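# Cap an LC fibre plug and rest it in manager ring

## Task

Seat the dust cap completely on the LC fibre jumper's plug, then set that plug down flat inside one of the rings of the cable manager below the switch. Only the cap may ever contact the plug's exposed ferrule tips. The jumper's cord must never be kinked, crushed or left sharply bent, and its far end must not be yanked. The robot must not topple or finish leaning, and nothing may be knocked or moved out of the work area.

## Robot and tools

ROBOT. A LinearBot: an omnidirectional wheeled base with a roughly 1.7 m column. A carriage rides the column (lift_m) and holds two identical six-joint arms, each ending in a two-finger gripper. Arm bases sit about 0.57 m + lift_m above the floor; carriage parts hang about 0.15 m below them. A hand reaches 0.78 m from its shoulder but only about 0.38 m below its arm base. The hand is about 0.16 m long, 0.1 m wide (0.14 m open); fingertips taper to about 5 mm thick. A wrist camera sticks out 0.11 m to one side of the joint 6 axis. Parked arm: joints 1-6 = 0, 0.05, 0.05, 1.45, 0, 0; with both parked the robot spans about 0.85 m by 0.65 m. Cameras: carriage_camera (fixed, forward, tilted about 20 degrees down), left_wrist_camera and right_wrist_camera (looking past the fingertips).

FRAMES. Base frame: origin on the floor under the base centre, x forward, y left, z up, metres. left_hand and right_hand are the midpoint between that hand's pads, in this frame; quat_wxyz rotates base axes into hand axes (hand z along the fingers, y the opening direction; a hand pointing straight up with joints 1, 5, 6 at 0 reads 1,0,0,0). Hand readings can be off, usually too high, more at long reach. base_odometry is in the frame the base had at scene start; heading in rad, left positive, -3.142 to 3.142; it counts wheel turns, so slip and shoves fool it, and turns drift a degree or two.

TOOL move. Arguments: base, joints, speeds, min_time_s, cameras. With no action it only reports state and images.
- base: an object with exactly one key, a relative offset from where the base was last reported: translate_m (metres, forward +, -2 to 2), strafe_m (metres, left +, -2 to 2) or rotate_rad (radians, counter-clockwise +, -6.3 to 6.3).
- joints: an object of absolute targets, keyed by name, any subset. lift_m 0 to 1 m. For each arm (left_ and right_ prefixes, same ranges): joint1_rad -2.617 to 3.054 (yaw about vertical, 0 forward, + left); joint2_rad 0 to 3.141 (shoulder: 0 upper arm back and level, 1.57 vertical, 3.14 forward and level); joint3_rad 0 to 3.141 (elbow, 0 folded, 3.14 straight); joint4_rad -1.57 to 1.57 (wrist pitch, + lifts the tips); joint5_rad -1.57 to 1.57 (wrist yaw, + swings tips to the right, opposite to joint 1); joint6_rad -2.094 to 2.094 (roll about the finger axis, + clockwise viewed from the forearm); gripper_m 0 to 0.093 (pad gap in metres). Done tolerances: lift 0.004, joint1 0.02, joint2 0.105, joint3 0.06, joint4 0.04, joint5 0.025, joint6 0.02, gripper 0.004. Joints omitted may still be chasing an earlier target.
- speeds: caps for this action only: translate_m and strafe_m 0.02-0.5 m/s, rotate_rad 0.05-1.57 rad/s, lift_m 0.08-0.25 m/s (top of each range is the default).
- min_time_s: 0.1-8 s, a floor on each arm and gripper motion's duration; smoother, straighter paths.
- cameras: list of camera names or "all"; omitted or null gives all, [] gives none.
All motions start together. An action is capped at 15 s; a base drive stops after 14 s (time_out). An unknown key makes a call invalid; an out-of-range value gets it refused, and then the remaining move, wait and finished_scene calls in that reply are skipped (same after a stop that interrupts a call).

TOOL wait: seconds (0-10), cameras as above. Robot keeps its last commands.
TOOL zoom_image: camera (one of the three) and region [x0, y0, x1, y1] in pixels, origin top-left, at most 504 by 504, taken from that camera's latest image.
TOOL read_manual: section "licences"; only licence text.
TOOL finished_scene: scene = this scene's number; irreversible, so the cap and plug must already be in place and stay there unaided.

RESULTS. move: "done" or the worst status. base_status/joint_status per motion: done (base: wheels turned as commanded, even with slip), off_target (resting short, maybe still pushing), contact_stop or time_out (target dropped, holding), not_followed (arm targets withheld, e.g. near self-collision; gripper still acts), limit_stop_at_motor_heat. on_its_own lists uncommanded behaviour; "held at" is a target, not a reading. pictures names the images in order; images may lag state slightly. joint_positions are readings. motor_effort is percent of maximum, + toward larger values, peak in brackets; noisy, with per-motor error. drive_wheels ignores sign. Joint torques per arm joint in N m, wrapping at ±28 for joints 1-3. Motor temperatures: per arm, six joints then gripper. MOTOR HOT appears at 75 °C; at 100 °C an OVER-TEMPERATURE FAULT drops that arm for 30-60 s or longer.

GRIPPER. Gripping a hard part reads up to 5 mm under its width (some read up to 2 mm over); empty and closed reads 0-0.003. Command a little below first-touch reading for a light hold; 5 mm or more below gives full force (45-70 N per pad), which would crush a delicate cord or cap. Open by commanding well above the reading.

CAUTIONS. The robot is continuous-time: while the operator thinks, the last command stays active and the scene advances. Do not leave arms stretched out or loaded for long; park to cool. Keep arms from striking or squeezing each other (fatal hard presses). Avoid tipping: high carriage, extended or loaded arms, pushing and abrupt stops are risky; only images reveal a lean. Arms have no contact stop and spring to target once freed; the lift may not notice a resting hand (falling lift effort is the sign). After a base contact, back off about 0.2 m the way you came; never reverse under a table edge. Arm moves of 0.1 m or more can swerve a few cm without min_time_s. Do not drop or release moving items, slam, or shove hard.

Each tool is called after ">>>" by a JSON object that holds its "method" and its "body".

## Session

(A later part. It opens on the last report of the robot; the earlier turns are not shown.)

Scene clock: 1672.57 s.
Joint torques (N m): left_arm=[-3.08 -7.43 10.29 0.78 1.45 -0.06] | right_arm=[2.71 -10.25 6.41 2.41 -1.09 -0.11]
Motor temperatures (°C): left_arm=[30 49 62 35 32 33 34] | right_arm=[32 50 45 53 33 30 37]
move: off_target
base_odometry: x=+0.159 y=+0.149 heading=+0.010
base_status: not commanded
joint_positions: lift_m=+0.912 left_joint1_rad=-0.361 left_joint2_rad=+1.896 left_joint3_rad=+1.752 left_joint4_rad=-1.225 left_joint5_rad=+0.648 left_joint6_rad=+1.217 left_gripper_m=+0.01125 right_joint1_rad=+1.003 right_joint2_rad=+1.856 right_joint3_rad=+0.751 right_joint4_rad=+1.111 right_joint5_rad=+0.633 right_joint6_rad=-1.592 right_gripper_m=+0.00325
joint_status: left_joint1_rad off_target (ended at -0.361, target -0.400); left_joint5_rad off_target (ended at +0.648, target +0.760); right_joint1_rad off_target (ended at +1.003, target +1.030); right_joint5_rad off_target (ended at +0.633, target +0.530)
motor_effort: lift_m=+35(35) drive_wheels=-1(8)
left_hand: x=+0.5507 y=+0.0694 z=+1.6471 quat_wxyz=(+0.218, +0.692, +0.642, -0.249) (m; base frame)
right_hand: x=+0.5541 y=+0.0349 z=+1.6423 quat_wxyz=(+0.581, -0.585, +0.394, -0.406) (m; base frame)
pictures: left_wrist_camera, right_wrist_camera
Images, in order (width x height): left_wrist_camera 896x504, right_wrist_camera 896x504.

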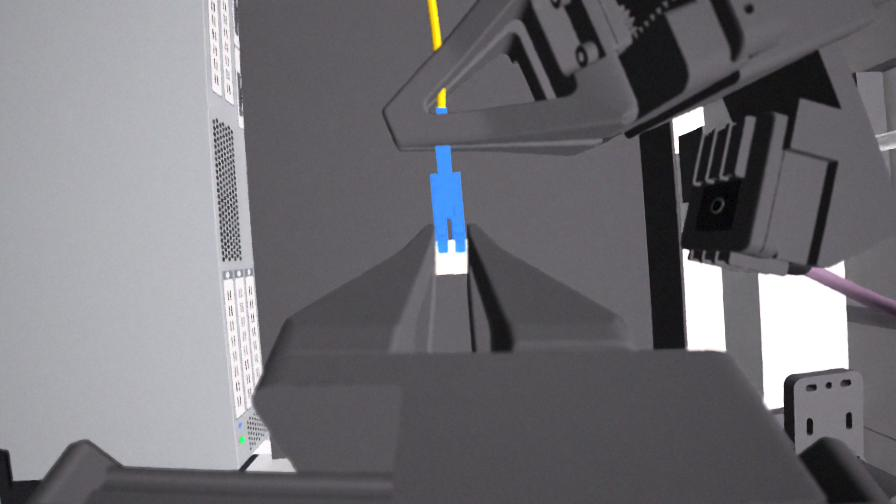

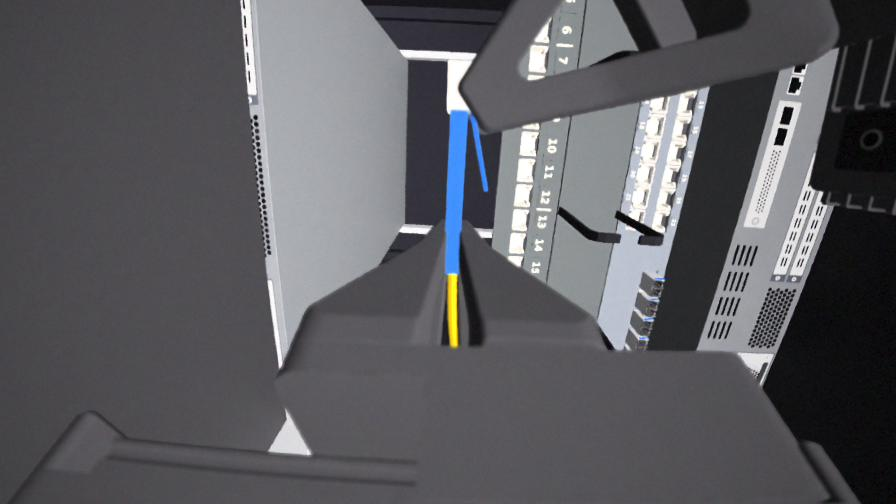

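>>> {"method": "move", "body": {"joints": {"left_joint4_rad":-1.185}, "min_time_s": 1, "cameras": ["left_wrist_camera"]}}

>>> {"method": "zoom_image", "body": {"camera": "left_wrist_camera", "region": [390, 170, 510, 290]}}

Scene clock: 1679.10 s.
Joint torques (N m): left_arm=[-3.07 -7.45 10.26 1.05 1.45 -0.06] | right_arm=[2.73 -10.25 6.41 2.41 -1.09 -0.11]
Motor temperatures (°C): left_arm=[30 49 62 35 33 33 35] | right_arm=[32 50 45 53 33 30 37]
move: off_target
base_odometry: x=+0.159 y=+0.149 heading=+0.010
base_status: not commanded
joint_positions: lift_m=+0.912 left_joint1_rad=-0.361 left_joint2_rad=+1.896 left_joint3_rad=+1.752 left_joint4_rad=-1.225 left_joint5_rad=+0.648 left_joint6_rad=+1.216 left_gripper_m=+0.01125 right_joint1_rad=+1.003 right_joint2_rad=+1.856 right_joint3_rad=+0.751 right_joint4_rad=+1.111 right_joint5_rad=+0.633 right_joint6_rad=-1.592 right_gripper_m=+0.00325
joint_status: left_joint4_rad off_target (ended at -1.226, target -1.185)
motor_effort: lift_m=+35(35) drive_wheels=+0(6)
left_hand: x=+0.5507 y=+0.0693 z=+1.6471 quat_wxyz=(+0.218, +0.692, +0.642, -0.249) (m; base frame)
right_hand: x=+0.5541 y=+0.0349 z=+1.6423 quat_wxyz=(+0.581, -0.585, +0.394, -0.406) (m; base frame)
pictures: left_wrist_camera
Images, in order (width x height): left_wrist_camera 896x504.

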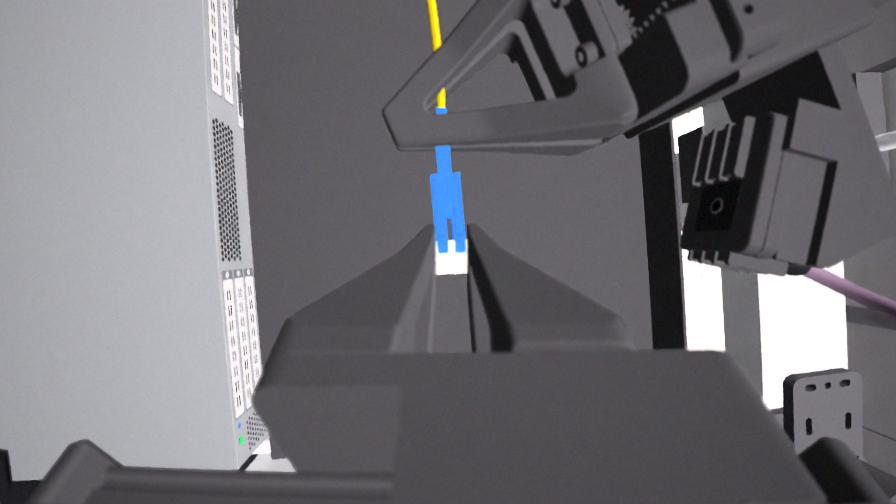

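Scaled by 4.200 from the camera's 896x504 image, which has a finer 1280x720 frame.

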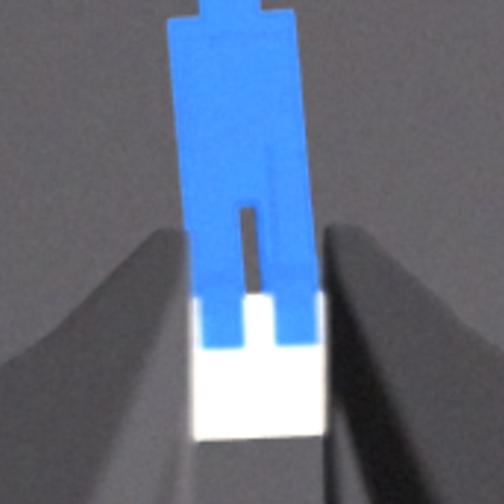

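>>> {"method": "move", "body": {"joints": {"left_joint4_rad":-1.13}, "min_time_s": 1, "cameras": ["left_wrist_camera"]}}

>>> {"method": "zoom_image", "body": {"camera": "left_wrist_camera", "region": [390, 170, 510, 290]}}

Scene clock: 1683.47 s.
Joint torques (N m): left_arm=[-3.1 -7.46 10.32 1.47 1.44 -0.05] | right_arm=[2.71 -10.24 6.41 2.41 -1.14 -0.11]
Motor temperatures (°C): left_arm=[30 49 62 35 33 33 35] | right_arm=[32 50 45 52 33 30 37]
move: off_target
base_odometry: x=+0.159 y=+0.149 heading=+0.010
base_status: not commanded
joint_positions: lift_m=+0.912 left_joint1_rad=-0.361 left_joint2_rad=+1.896 left_joint3_rad=+1.752 left_joint4_rad=-1.206 left_joint5_rad=+0.648 left_joint6_rad=+1.216 left_gripper_m=+0.01125 right_joint1_rad=+1.003 right_joint2_rad=+1.856 right_joint3_rad=+0.751 right_joint4_rad=+1.111 right_joint5_rad=+0.638 right_joint6_rad=-1.592 right_gripper_m=+0.00325
joint_status: left_joint4_rad off_target (ended at -1.206, target -1.130)
motor_effort: lift_m=+35(35) drive_wheels=+0(5)
left_hand: x=+0.5544 y=+0.0680 z=+1.6479 quat_wxyz=(+0.226, +0.693, +0.639, -0.245) (m; base frame)
right_hand: x=+0.5545 y=+0.0340 z=+1.6423 quat_wxyz=(+0.580, -0.584, +0.395, -0.407) (m; base frame)
pictures: left_wrist_camera
Images, in order (width x height): left_wrist_camera 896x504.

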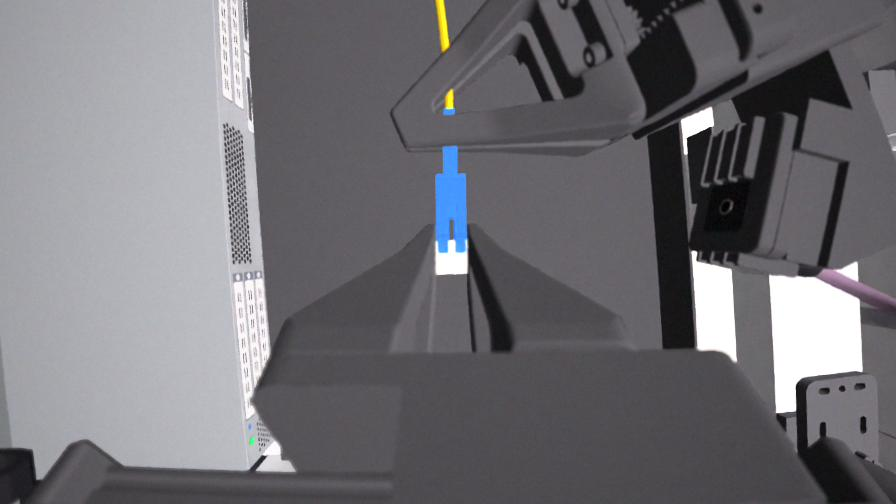

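Scaled by 4.200 from the camera's 896x504 image, which has a finer 1280x720 frame.

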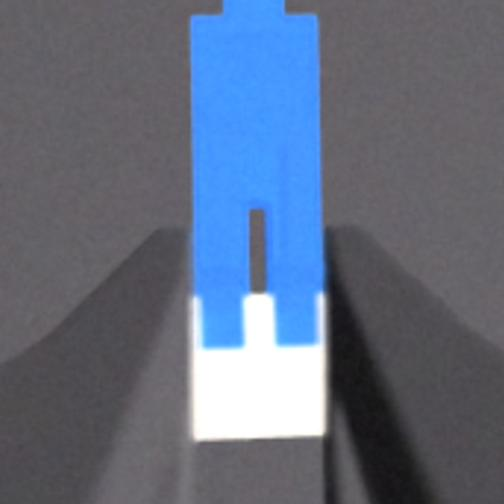

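>>> {"method": "move", "body": {"joints": {"left_joint1_rad":-0.435,"left_joint5_rad":0.88,"right_joint1_rad":1.058,"right_joint5_rad":0.42}, "min_time_s": 2, "cameras": ["left_wrist_camera","right_wrist_camera"]}}

>>> {"method": "zoom_image", "body": {"camera": "left_wrist_camera", "region": [390, 170, 510, 290]}}

>>> {"method": "zoom_image", "body": {"camera": "right_wrist_camera", "region": [420, 40, 520, 200]}}

Scene clock: 1694.90 s.
Joint torques (N m): left_arm=[-5.91 -7.47 10.32 1.49 2.33 -0.05] | right_arm=[5.55 -10.22 6.75 2.41 -2.29 -0.11]
Motor temperatures (°C): left_arm=[30 48 63 35 34 33 35] | right_arm=[32 50 45 52 34 30 37]
move: off_target
base_odometry: x=+0.159 y=+0.149 heading=+0.010
base_status: not commanded
joint_positions: lift_m=+0.912 left_joint1_rad=-0.361 left_joint2_rad=+1.896 left_joint3_rad=+1.752 left_joint4_rad=-1.208 left_joint5_rad=+0.673 left_joint6_rad=+1.216 left_gripper_m=+0.01125 right_joint1_rad=+1.003 right_joint2_rad=+1.856 right_joint3_rad=+0.747 right_joint4_rad=+1.111 right_joint5_rad=+0.636 right_joint6_rad=-1.592 right_gripper_m=+0.00325
joint_status: left_joint1_rad off_target (ended at -0.361, target -0.435); left_joint5_rad off_target (ended at +0.673, target +0.880); right_joint1_rad off_target (ended at +1.003, target +1.058); right_joint5_rad off_target (ended at +0.637, target +0.420)
motor_effort: lift_m=+35(35) drive_wheels=-3(6)
left_hand: x=+0.5523 y=+0.0651 z=+1.6504 quat_wxyz=(+0.230, +0.691, +0.636, -0.256) (m; base frame)
right_hand: x=+0.5539 y=+0.0337 z=+1.6408 quat_wxyz=(+0.579, -0.586, +0.395, -0.407) (m; base frame)
pictures: left_wrist_camera, right_wrist_camera
Images, in order (width x height): left_wrist_camera 896x504, right_wrist_camera 896x504.

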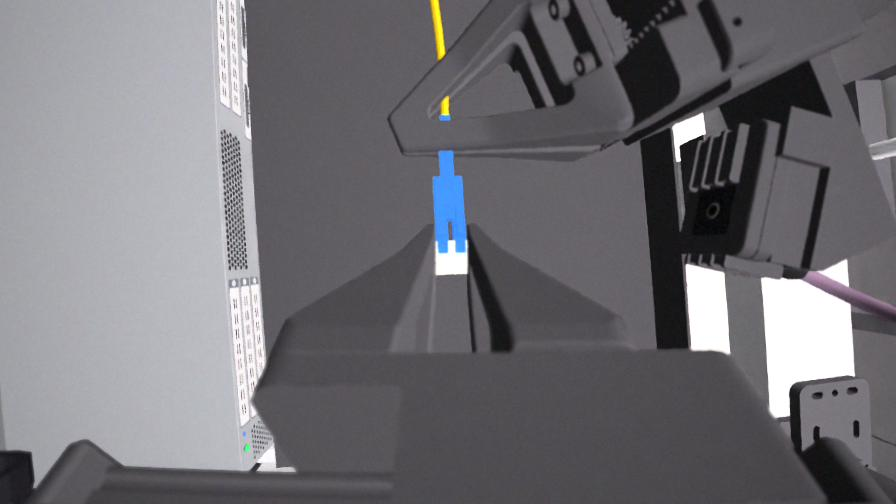

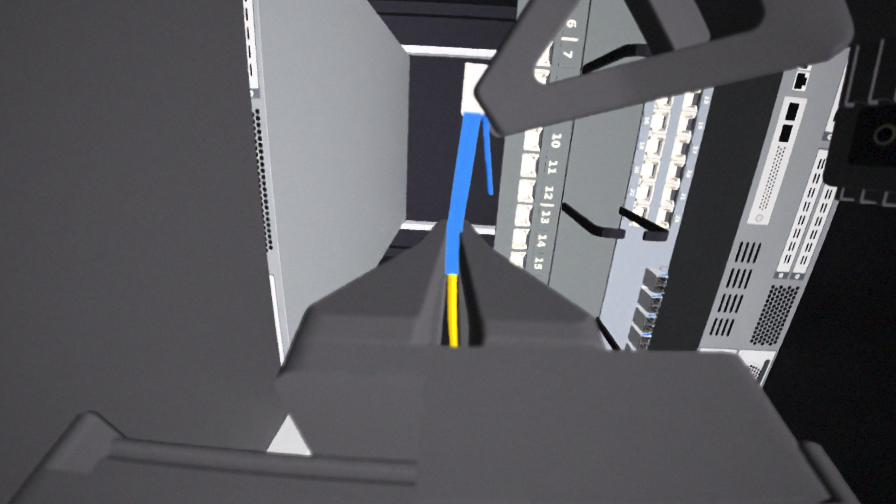

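Scaled by 4.200 from the camera's 896x504 image, which has a finer 1280x720 frame.

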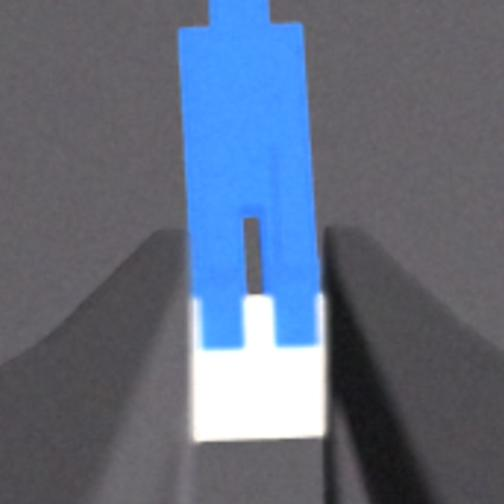

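Scaled by 3.150 from the camera's 896x504 image, which has a finer 1280x720 frame.

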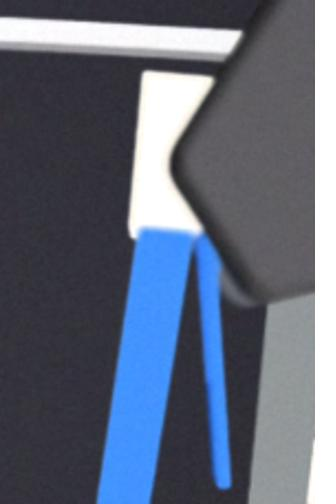

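>>> {"method": "move", "body": {"joints": {"left_joint1_rad":-0.447,"left_joint5_rad":0.80,"left_joint4_rad":-1.115}, "min_time_s": 1.5, "cameras": ["left_wrist_camera","right_wrist_camera"]}}

>>> {"method": "zoom_image", "body": {"camera": "left_wrist_camera", "region": [390, 170, 510, 290]}}

>>> {"method": "zoom_image", "body": {"camera": "right_wrist_camera", "region": [420, 40, 520, 200]}}

Scene clock: 1704.90 s.
Joint torques (N m): left_arm=[-6 -7.45 10.32 1.66 1.94 -0.06] | right_arm=[5.53 -10.22 6.76 2.48 -2.21 -0.11]
Motor temperatures (°C): left_arm=[31 48 63 36 37 33 35] | right_arm=[32 50 46 53 36 30 37]
move: off_target
base_odometry: x=+0.159 y=+0.149 heading=+0.010
base_status: not commanded
joint_positions: lift_m=+0.912 left_joint1_rad=-0.372 left_joint2_rad=+1.896 left_joint3_rad=+1.752 left_joint4_rad=-1.209 left_joint5_rad=+0.635 left_joint6_rad=+1.216 left_gripper_m=+0.01125 right_joint1_rad=+1.003 right_joint2_rad=+1.856 right_joint3_rad=+0.746 right_joint4_rad=+1.107 right_joint5_rad=+0.629 right_joint6_rad=-1.592 right_gripper_m=+0.00325
joint_status: left_joint1_rad off_target (ended at -0.372, target -0.447); left_joint4_rad off_target (ended at -1.209, target -1.115); left_joint5_rad off_target (ended at +0.635, target +0.800)
motor_effort: lift_m=+35(35) drive_wheels=-4(6)
left_hand: x=+0.5520 y=+0.0660 z=+1.6465 quat_wxyz=(+0.221, +0.697, +0.638, -0.241) (m; base frame)
right_hand: x=+0.5534 y=+0.0347 z=+1.6396 quat_wxyz=(+0.579, -0.589, +0.392, -0.405) (m; base frame)
pictures: left_wrist_camera, right_wrist_camera
Images, in order (width x height): left_wrist_camera 896x504, right_wrist_camera 896x504.

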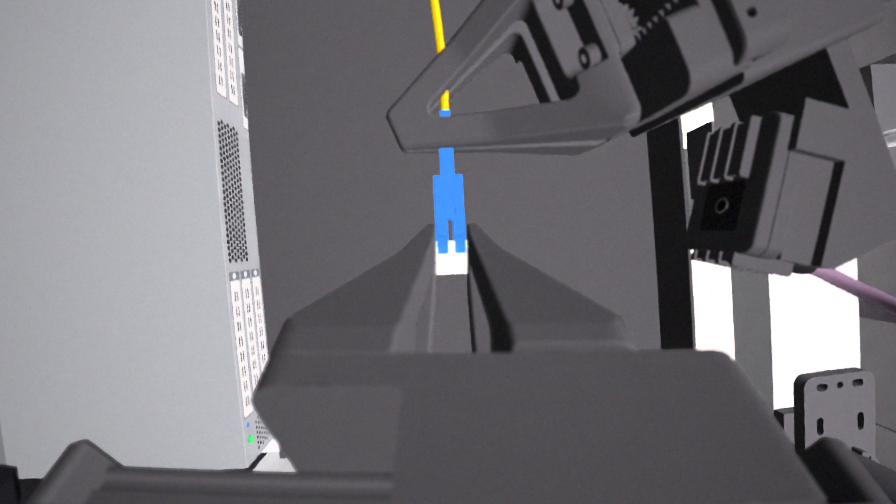

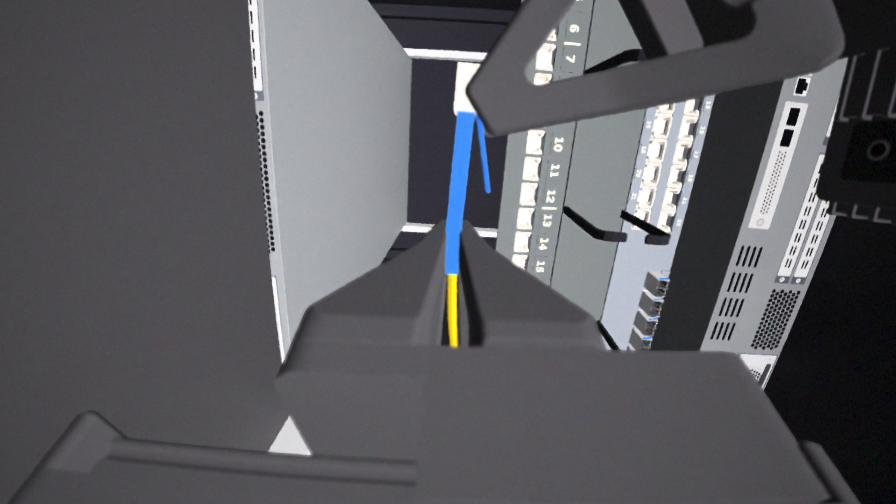

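Scaled by 4.200 from the camera's 896x504 image, which has a finer 1280x720 frame.

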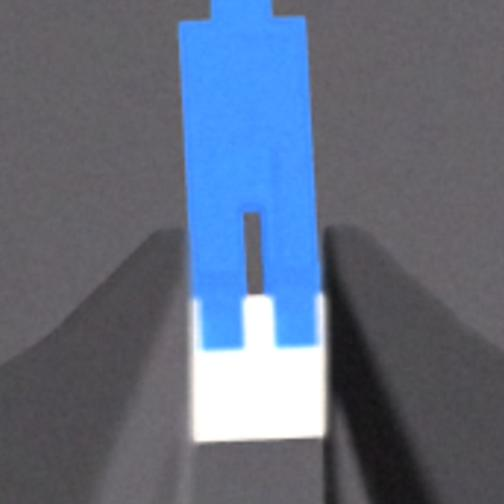

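Scaled by 3.150 from the camera's 896x504 image, which has a finer 1280x720 frame.

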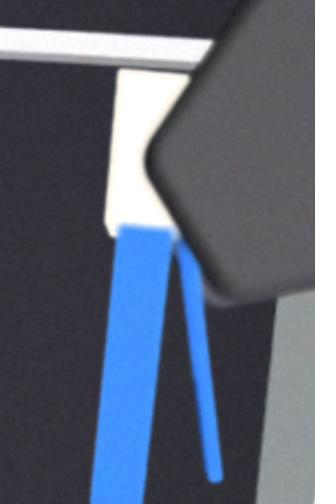

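>>> {"method": "zoom_image", "body": {"camera": "left_wrist_camera", "region": [430, 190, 470, 260]}}

Scaled by 7.200 from the camera's 896x504 image, which has a finer 1280x720 frame.

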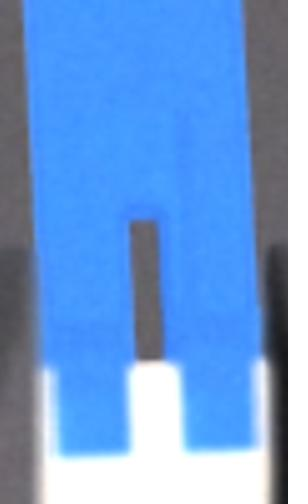

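>>> {"method": "move", "body": {"joints": {"left_joint4_rad":-1.04}, "min_time_s": 1.5, "cameras": ["left_wrist_camera","right_wrist_camera"]}}

>>> {"method": "zoom_image", "body": {"camera": "left_wrist_camera", "region": [430, 190, 470, 260]}}

>>> {"method": "zoom_image", "body": {"camera": "right_wrist_camera", "region": [420, 40, 520, 200]}}

Scene clock: 1724.77 s.
Joint torques (N m): left_arm=[-5.97 -7.5 10.36 2.23 1.97 -0.06] | right_arm=[5.52 -10.22 6.82 2.47 -2.27 -0.11]
Motor temperatures (°C): left_arm=[33 48 63 37 38 33 35] | right_arm=[33 50 47 54 38 30 37]
move: off_target
base_odometry: x=+0.159 y=+0.149 heading=+0.010
base_status: not commanded
joint_positions: lift_m=+0.912 left_joint1_rad=-0.372 left_joint2_rad=+1.896 left_joint3_rad=+1.752 left_joint4_rad=-1.183 left_joint5_rad=+0.630 left_joint6_rad=+1.216 left_gripper_m=+0.01125 right_joint1_rad=+1.003 right_joint2_rad=+1.856 right_joint3_rad=+0.746 right_joint4_rad=+1.106 right_joint5_rad=+0.634 right_joint6_rad=-1.592 right_gripper_m=+0.00325
joint_status: left_joint4_rad off_target (ended at -1.183, target -1.040)
motor_effort: lift_m=+35(35) drive_wheels=-2(6)
left_hand: x=+0.5575 y=+0.0647 z=+1.6473 quat_wxyz=(+0.231, +0.700, +0.635, -0.233) (m; base frame)
right_hand: x=+0.5537 y=+0.0339 z=+1.6394 quat_wxyz=(+0.578, -0.588, +0.394, -0.406) (m; base frame)
pictures: left_wrist_camera, right_wrist_camera
Images, in order (width x height): left_wrist_camera 896x504, right_wrist_camera 896x504.

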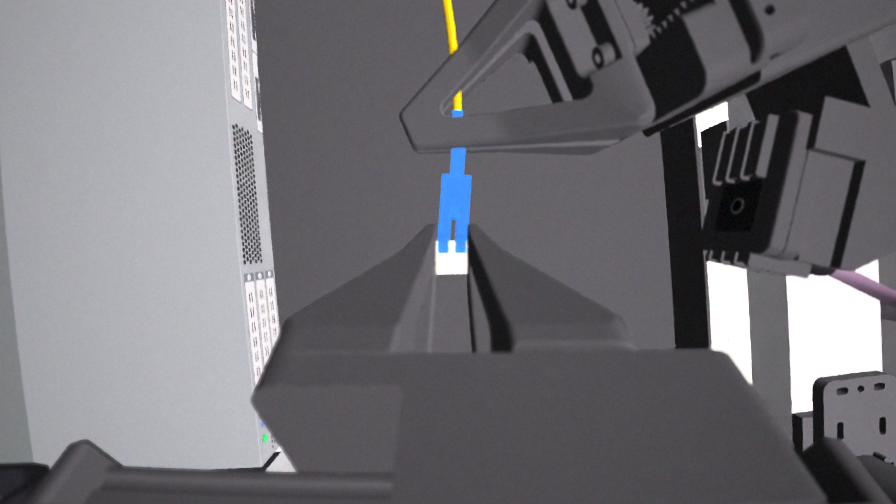

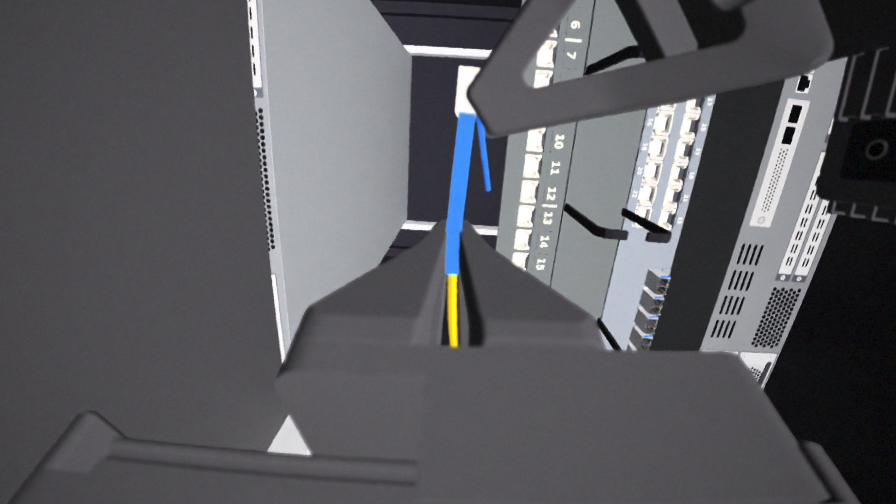

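Scaled by 7.200 from the camera's 896x504 image, which has a finer 1280x720 frame.

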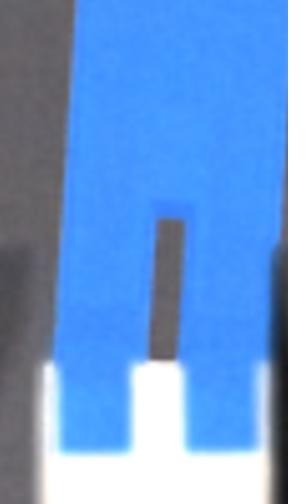

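Scaled by 3.150 from the camera's 896x504 image, which has a finer 1280x720 frame.

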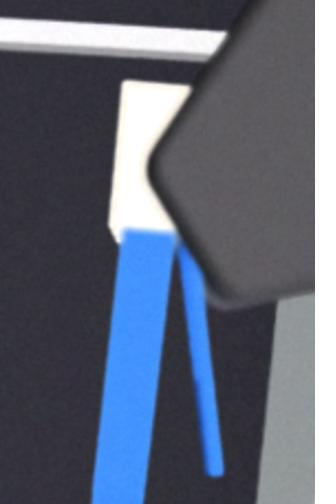

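>>> {"method": "move", "body": {"joints": {"left_joint1_rad":-0.487,"left_joint5_rad":0.895,"left_joint4_rad":-1.06,"right_joint1_rad":1.085,"right_joint5_rad":0.31}, "min_time_s": 2, "cameras": ["left_wrist_camera","right_wrist_camera"]}}

>>> {"method": "zoom_image", "body": {"camera": "left_wrist_camera", "region": [430, 190, 470, 260]}}

>>> {"method": "zoom_image", "body": {"camera": "right_wrist_camera", "region": [420, 40, 520, 200]}}

Scene clock: 1733.93 s.
Joint torques (N m): left_arm=[-8.5 -7.5 10.35 2.09 2.84 -0.05] | right_arm=[8.23 -10.14 7.97 2.59 -3.22 -0.11]
Motor temperatures (°C): left_arm=[33 48 63 38 39 33 35] | right_arm=[33 50 47 54 39 30 37]
move: off_target
base_odometry: x=+0.159 y=+0.149 heading=+0.010
base_status: not commanded
joint_positions: lift_m=+0.912 left_joint1_rad=-0.381 left_joint2_rad=+1.896 left_joint3_rad=+1.752 left_joint4_rad=-1.190 left_joint5_rad=+0.630 left_joint6_rad=+1.216 left_gripper_m=+0.01125 right_joint1_rad=+1.003 right_joint2_rad=+1.856 right_joint3_rad=+0.732 right_joint4_rad=+1.098 right_joint5_rad=+0.615 right_joint6_rad=-1.592 right_gripper_m=+0.00325
joint_status: left_joint1_rad off_target (ended at -0.381, target -0.487); left_joint4_rad off_target (ended at -1.190, target -1.060); left_joint5_rad off_target (ended at +0.630, target +0.895); right_joint1_rad off_target (ended at +1.003, target +1.085); right_joint5_rad off_target (ended at +0.615, target +0.310)
motor_effort: lift_m=+35(35) drive_wheels=-1(6)
left_hand: x=+0.5540 y=+0.0620 z=+1.6469 quat_wxyz=(+0.228, +0.702, +0.632, -0.236) (m; base frame)
right_hand: x=+0.5510 y=+0.0347 z=+1.6325 quat_wxyz=(+0.574, -0.600, +0.388, -0.400) (m; base frame)
pictures: left_wrist_camera, right_wrist_camera
Images, in order (width x height): left_wrist_camera 896x504, right_wrist_camera 896x504.

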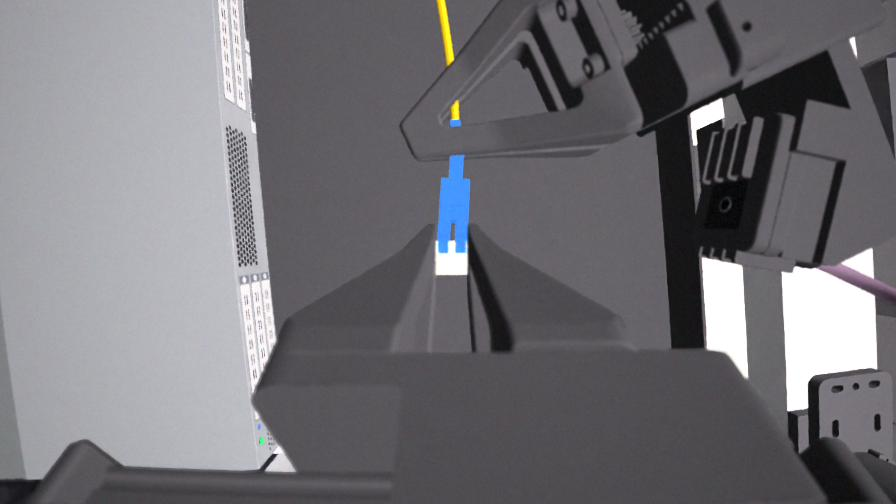

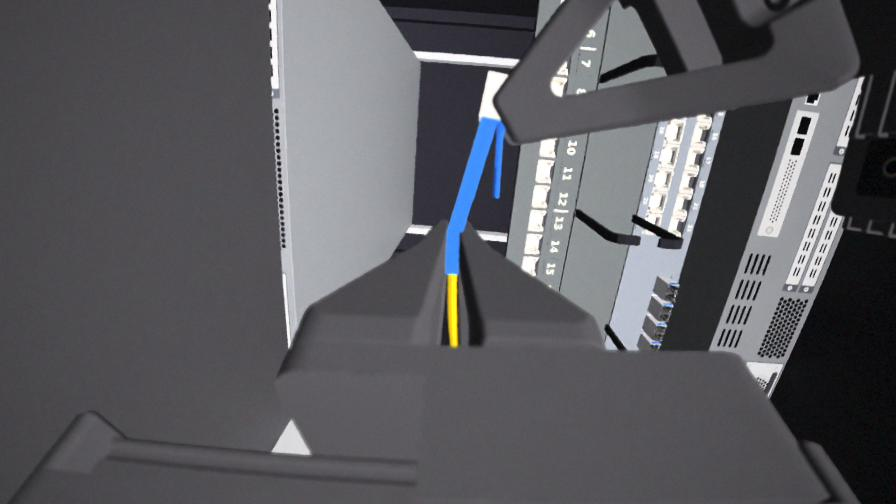

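Scaled by 7.200 from the camera's 896x504 image, which has a finer 1280x720 frame.

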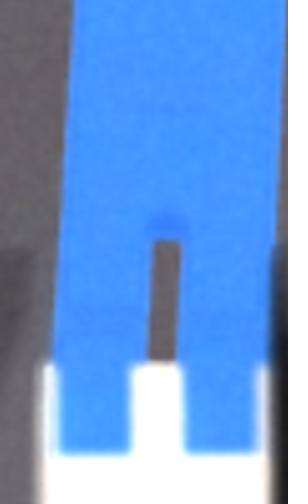

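Scaled by 3.150 from the camera's 896x504 image, which has a finer 1280x720 frame.

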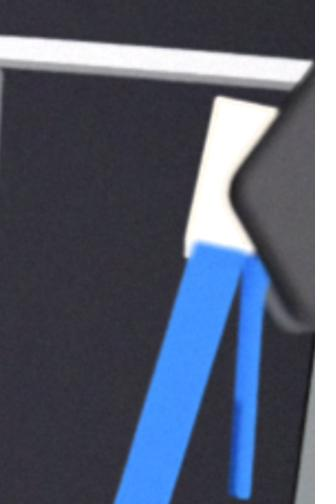

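>>> {"method": "move", "body": {"joints": {"right_joint3_rad":0.80,"right_joint4_rad":1.11,"left_joint5_rad":0.84,"left_joint1_rad":-0.495}, "min_time_s": 1.5, "cameras": ["left_wrist_camera","right_wrist_camera"]}}

>>> {"method": "zoom_image", "body": {"camera": "left_wrist_camera", "region": [430, 190, 470, 260]}}

>>> {"method": "zoom_image", "body": {"camera": "right_wrist_camera", "region": [420, 40, 520, 200]}}

Scene clock: 1743.80 s.
Joint torques (N m): left_arm=[-8.29 -7.5 10.35 2.12 2.63 -0.06] | right_arm=[8.24 -10.14 11.78 2.79 -3.13 -0.11]
Motor temperatures (°C): left_arm=[35 48 64 39 43 33 35] | right_arm=[34 50 47 54 42 30 37]
move: off_target
base_odometry: x=+0.159 y=+0.149 heading=+0.010
base_status: not commanded
joint_positions: lift_m=+0.912 left_joint1_rad=-0.392 left_joint2_rad=+1.896 left_joint3_rad=+1.752 left_joint4_rad=-1.193 left_joint5_rad=+0.597 left_joint6_rad=+1.216 left_gripper_m=+0.01125 right_joint1_rad=+1.003 right_joint2_rad=+1.856 right_joint3_rad=+0.732 right_joint4_rad=+1.091 right_joint5_rad=+0.608 right_joint6_rad=-1.592 right_gripper_m=+0.00325
joint_status: left_joint1_rad off_target (ended at -0.391, target -0.495); left_joint5_rad off_target (ended at +0.597, target +0.840); right_joint3_rad off_target (ended at +0.732, target +0.800); the others done
motor_effort: lift_m=+35(35) drive_wheels=+0(6)
left_hand: x=+0.5532 y=+0.0628 z=+1.6436 quat_wxyz=(+0.219, +0.707, +0.634, -0.223) (m; base frame)
right_hand: x=+0.5505 y=+0.0356 z=+1.6308 quat_wxyz=(+0.572, -0.604, +0.386, -0.399) (m; base frame)
pictures: left_wrist_camera, right_wrist_camera
Images, in order (width x height): left_wrist_camera 896x504, right_wrist_camera 896x504.

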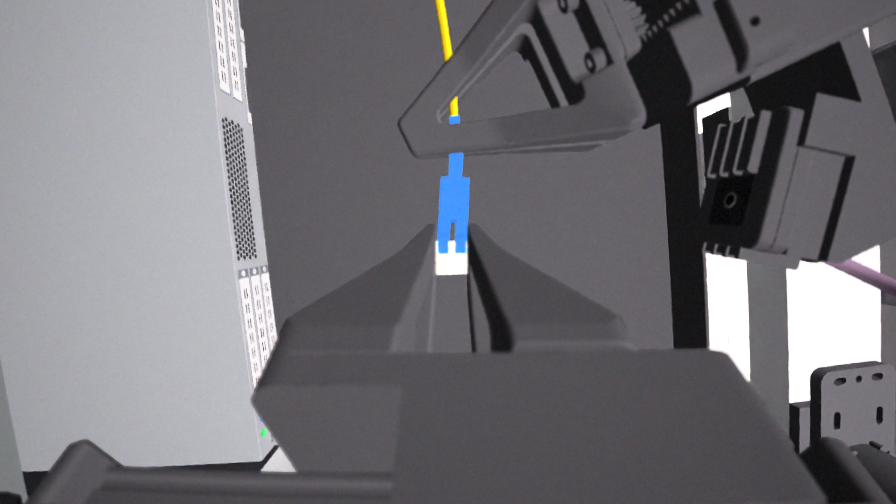

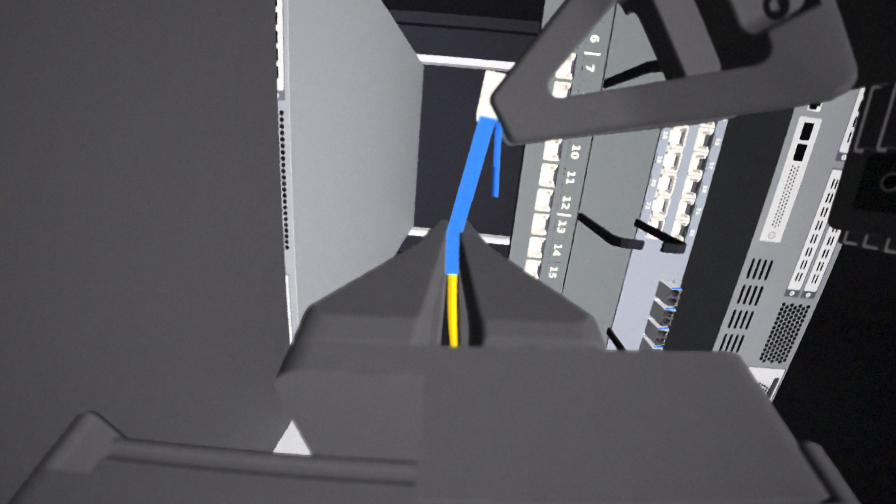

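Scaled by 7.200 from the camera's 896x504 image, which has a finer 1280x720 frame.

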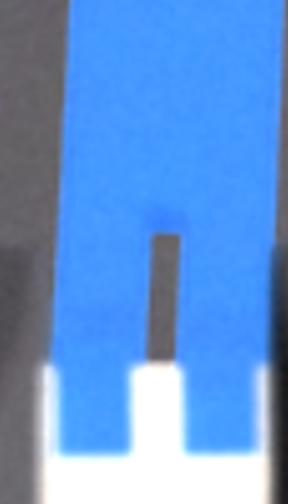

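Scaled by 3.150 from the camera's 896x504 image, which has a finer 1280x720 frame.

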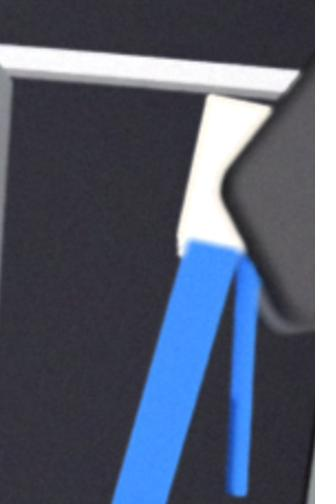

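>>> {"method": "move", "body": {"joints": {"right_joint1_rad":1.020,"right_joint3_rad":0.757,"right_joint4_rad":1.101,"right_joint5_rad":0.57,"left_joint1_rad":-0.385,"left_joint5_rad":0.70,"left_joint4_rad":-1.15}, "min_time_s": 2, "cameras": ["right_wrist_camera"]}}

>>> {"method": "move", "body": {"joints": {"right_joint1_rad":1.008,"right_joint5_rad":0.63,"left_joint1_rad":-0.365,"left_joint5_rad":0.645,"left_joint4_rad":-1.21}, "min_time_s": 1.5, "cameras": ["left_wrist_camera","right_wrist_camera"]}}

>>> {"method": "zoom_image", "body": {"camera": "left_wrist_camera", "region": [390, 170, 510, 290]}}

>>> {"method": "zoom_image", "body": {"camera": "right_wrist_camera", "region": [420, 40, 520, 200]}}

Scene clock: 1782.47 s.
Joint torques (N m): left_arm=[-0.62 -7.47 10.33 1.17 1.15 -0.06] | right_arm=[1.72 -10.13 8.02 2.37 -0.68 -0.11]
Motor temperatures (°C): left_arm=[37 48 64 42 47 33 36] | right_arm=[36 50 53 54 46 30 37]
move: off_target
base_odometry: x=+0.159 y=+0.149 heading=+0.010
base_status: not commanded
joint_positions: lift_m=+0.912 left_joint1_rad=-0.376 left_joint2_rad=+1.896 left_joint3_rad=+1.752 left_joint4_rad=-1.198 left_joint5_rad=+0.620 left_joint6_rad=+1.216 left_gripper_m=+0.01122 right_joint1_rad=+1.003 right_joint2_rad=+1.856 right_joint3_rad=+0.732 right_joint4_rad=+1.115 right_joint5_rad=+0.636 right_joint6_rad=-1.592 right_gripper_m=+0.00325
joint_status: left_joint4_rad off_target (ended at -1.198, target -1.150); left_joint5_rad off_target (ended at +0.621, target +0.700); right_joint5_rad off_target (ended at +0.636, target +0.570); the others done
motor_effort: lift_m=+35(35) drive_wheels=-2(6)
left_hand: x=+0.5544 y=+0.0655 z=+1.6456 quat_wxyz=(+0.223, +0.701, +0.637, -0.232) (m; base frame)
right_hand: x=+0.5523 y=+0.0313 z=+1.6360 quat_wxyz=(+0.575, -0.590, +0.394, -0.407) (m; base frame)
pictures: right_wrist_camera
Images, in order (width x height): right_wrist_camera 896x504.

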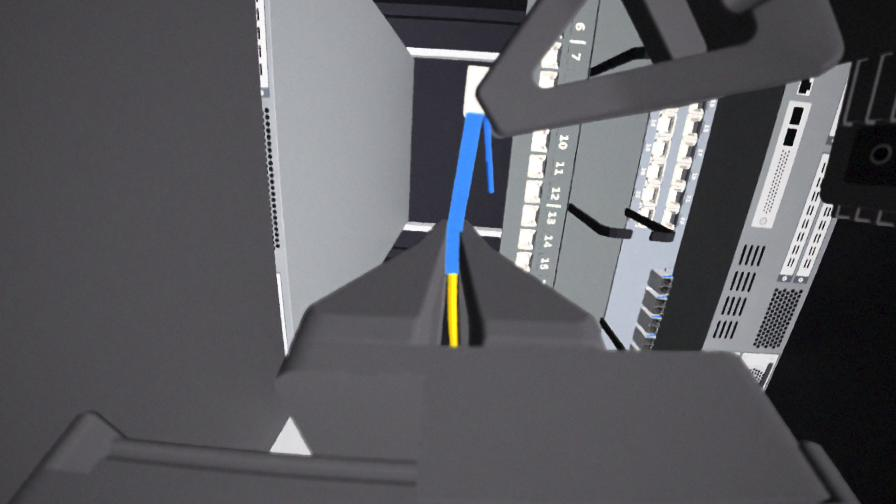

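Scene clock: 1784.27 s.
Joint torques (N m): left_arm=[0.57 -7.47 10.35 0.64 0.63 -0.06] | right_arm=[0.5 -10.17 7.62 2.34 -0.07 -0.11]
Motor temperatures (°C): left_arm=[37 48 64 42 46 33 36] | right_arm=[35 50 53 54 46 30 37]
move: done
base_odometry: x=+0.159 y=+0.149 heading=+0.010
base_status: not commanded
joint_positions: lift_m=+0.912 left_joint1_rad=-0.371 left_joint2_rad=+1.896 left_joint3_rad=+1.752 left_joint4_rad=-1.211 left_joint5_rad=+0.621 left_joint6_rad=+1.216 left_gripper_m=+0.01122 right_joint1_rad=+1.003 right_joint2_rad=+1.856 right_joint3_rad=+0.736 right_joint4_rad=+1.118 right_joint5_rad=+0.637 right_joint6_rad=-1.592 right_gripper_m=+0.00325
joint_status: all done
motor_effort: lift_m=+35(35) drive_wheels=-4(5)
left_hand: x=+0.5530 y=+0.0681 z=+1.6451 quat_wxyz=(+0.218, +0.698, +0.640, -0.235) (m; base frame)
right_hand: x=+0.5529 y=+0.0319 z=+1.6383 quat_wxyz=(+0.578, -0.587, +0.395, -0.407) (m; base frame)
pictures: left_wrist_camera, right_wrist_camera
Images, in order (width x height): left_wrist_camera 896x504, right_wrist_camera 896x504.

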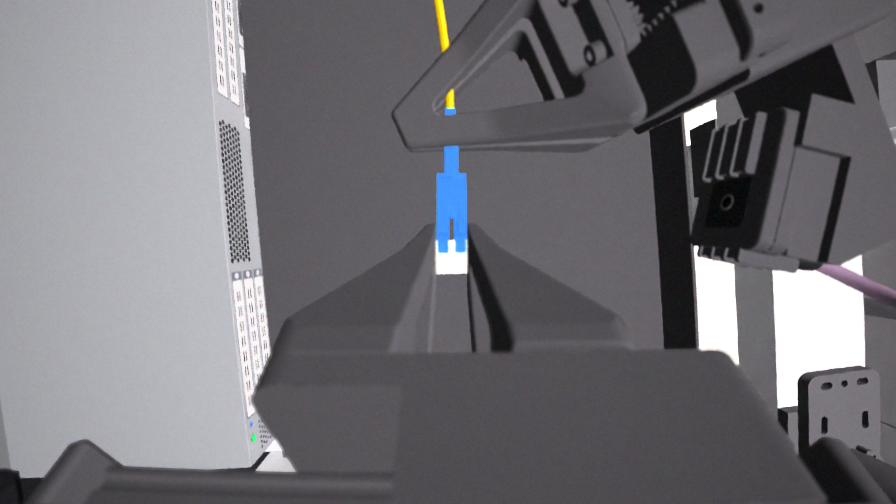

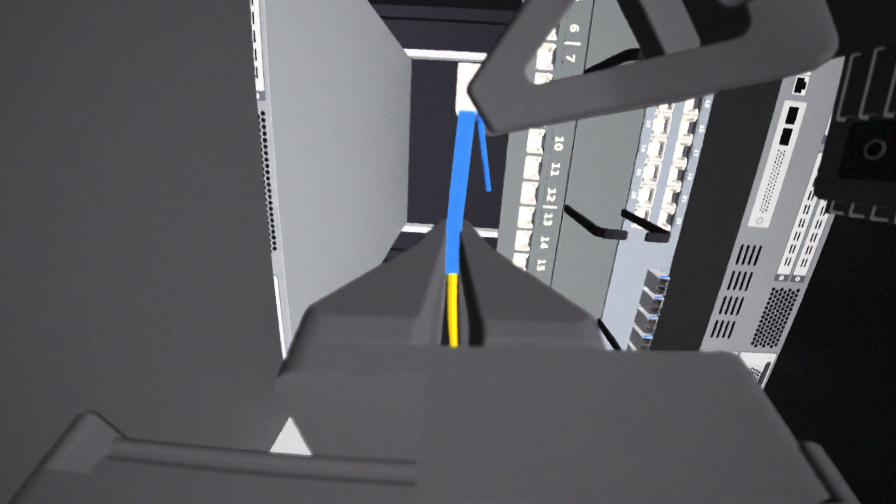

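Scaled by 4.200 from the camera's 896x504 image, which has a finer 1280x720 frame.

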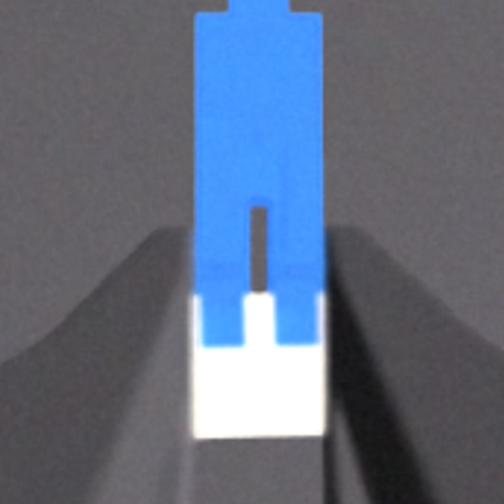

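Scaled by 3.150 from the camera's 896x504 image, which has a finer 1280x720 frame.

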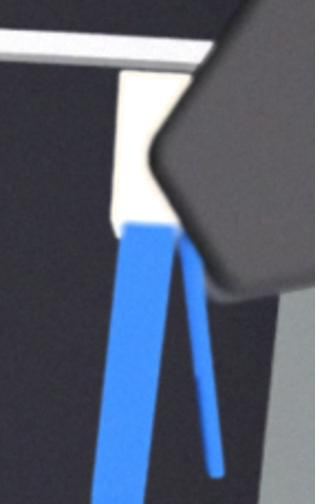

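>>> {"method": "move", "body": {"joints": {"left_joint2_rad":1.923,"left_joint4_rad":-1.236}, "min_time_s": 1.5, "cameras": ["left_wrist_camera","right_wrist_camera"]}}

>>> {"method": "zoom_image", "body": {"camera": "left_wrist_camera", "region": [390, 170, 510, 290]}}

>>> {"method": "zoom_image", "body": {"camera": "right_wrist_camera", "region": [420, 40, 520, 200]}}

Scene clock: 1796.30 s.
Joint torques (N m): left_arm=[0.58 -7.43 10.3 0.45 0.6 -0.05] | right_arm=[0.5 -10.17 7.6 2.41 -0.07 -0.11]
Motor temperatures (°C): left_arm=[35 48 64 39 42 33 36] | right_arm=[34 50 52 53 42 30 37]
move: done
base_odometry: x=+0.159 y=+0.149 heading=+0.010
base_status: not commanded
joint_positions: lift_m=+0.912 left_joint1_rad=-0.371 left_joint2_rad=+1.907 left_joint3_rad=+1.752 left_joint4_rad=-1.224 left_joint5_rad=+0.624 left_joint6_rad=+1.216 left_gripper_m=+0.01122 right_joint1_rad=+1.003 right_joint2_rad=+1.856 right_joint3_rad=+0.737 right_joint4_rad=+1.112 right_joint5_rad=+0.637 right_joint6_rad=-1.592 right_gripper_m=+0.00325
joint_status: all done
motor_effort: lift_m=+35(35) drive_wheels=+0(5)
left_hand: x=+0.5509 y=+0.0684 z=+1.6407 quat_wxyz=(+0.209, +0.696, +0.643, -0.241) (m; base frame)
right_hand: x=+0.5529 y=+0.0319 z=+1.6372 quat_wxyz=(+0.576, -0.589, +0.395, -0.407) (m; base frame)
pictures: left_wrist_camera, right_wrist_camera
Images, in order (width x height): left_wrist_camera 896x504, right_wrist_camera 896x504.

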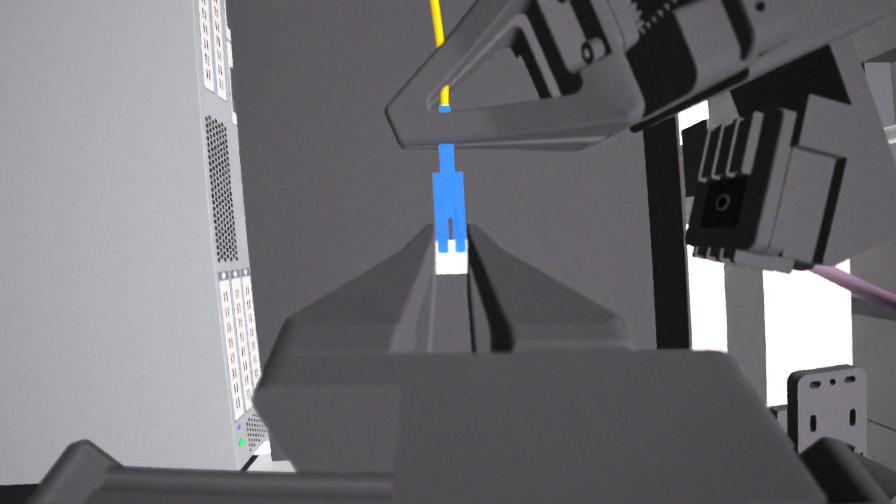

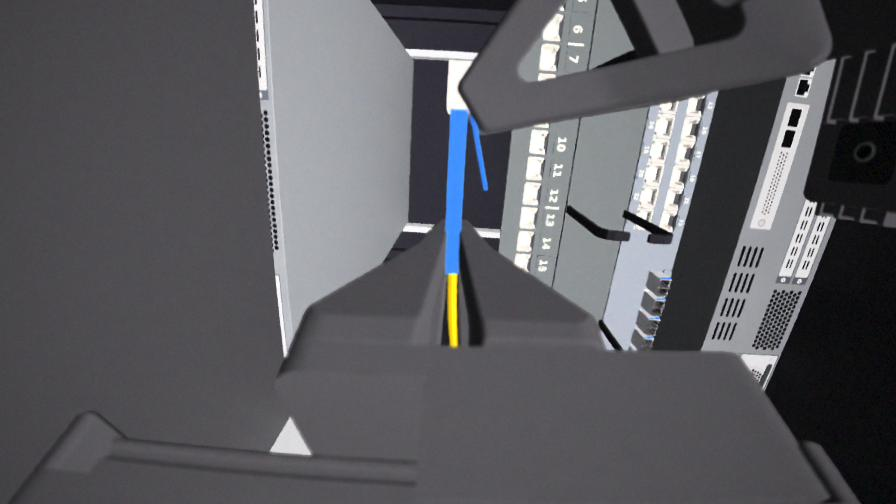

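Scaled by 4.200 from the camera's 896x504 image, which has a finer 1280x720 frame.

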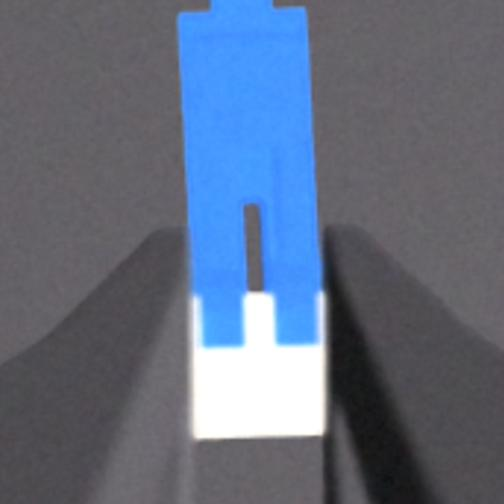

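Scaled by 3.150 from the camera's 896x504 image, which has a finer 1280x720 frame.

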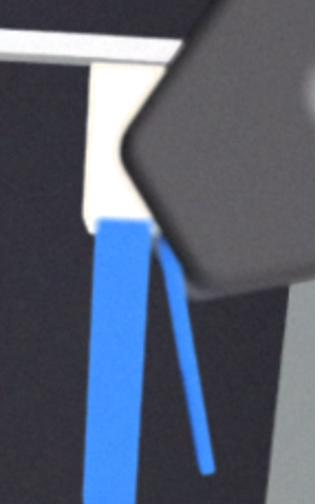

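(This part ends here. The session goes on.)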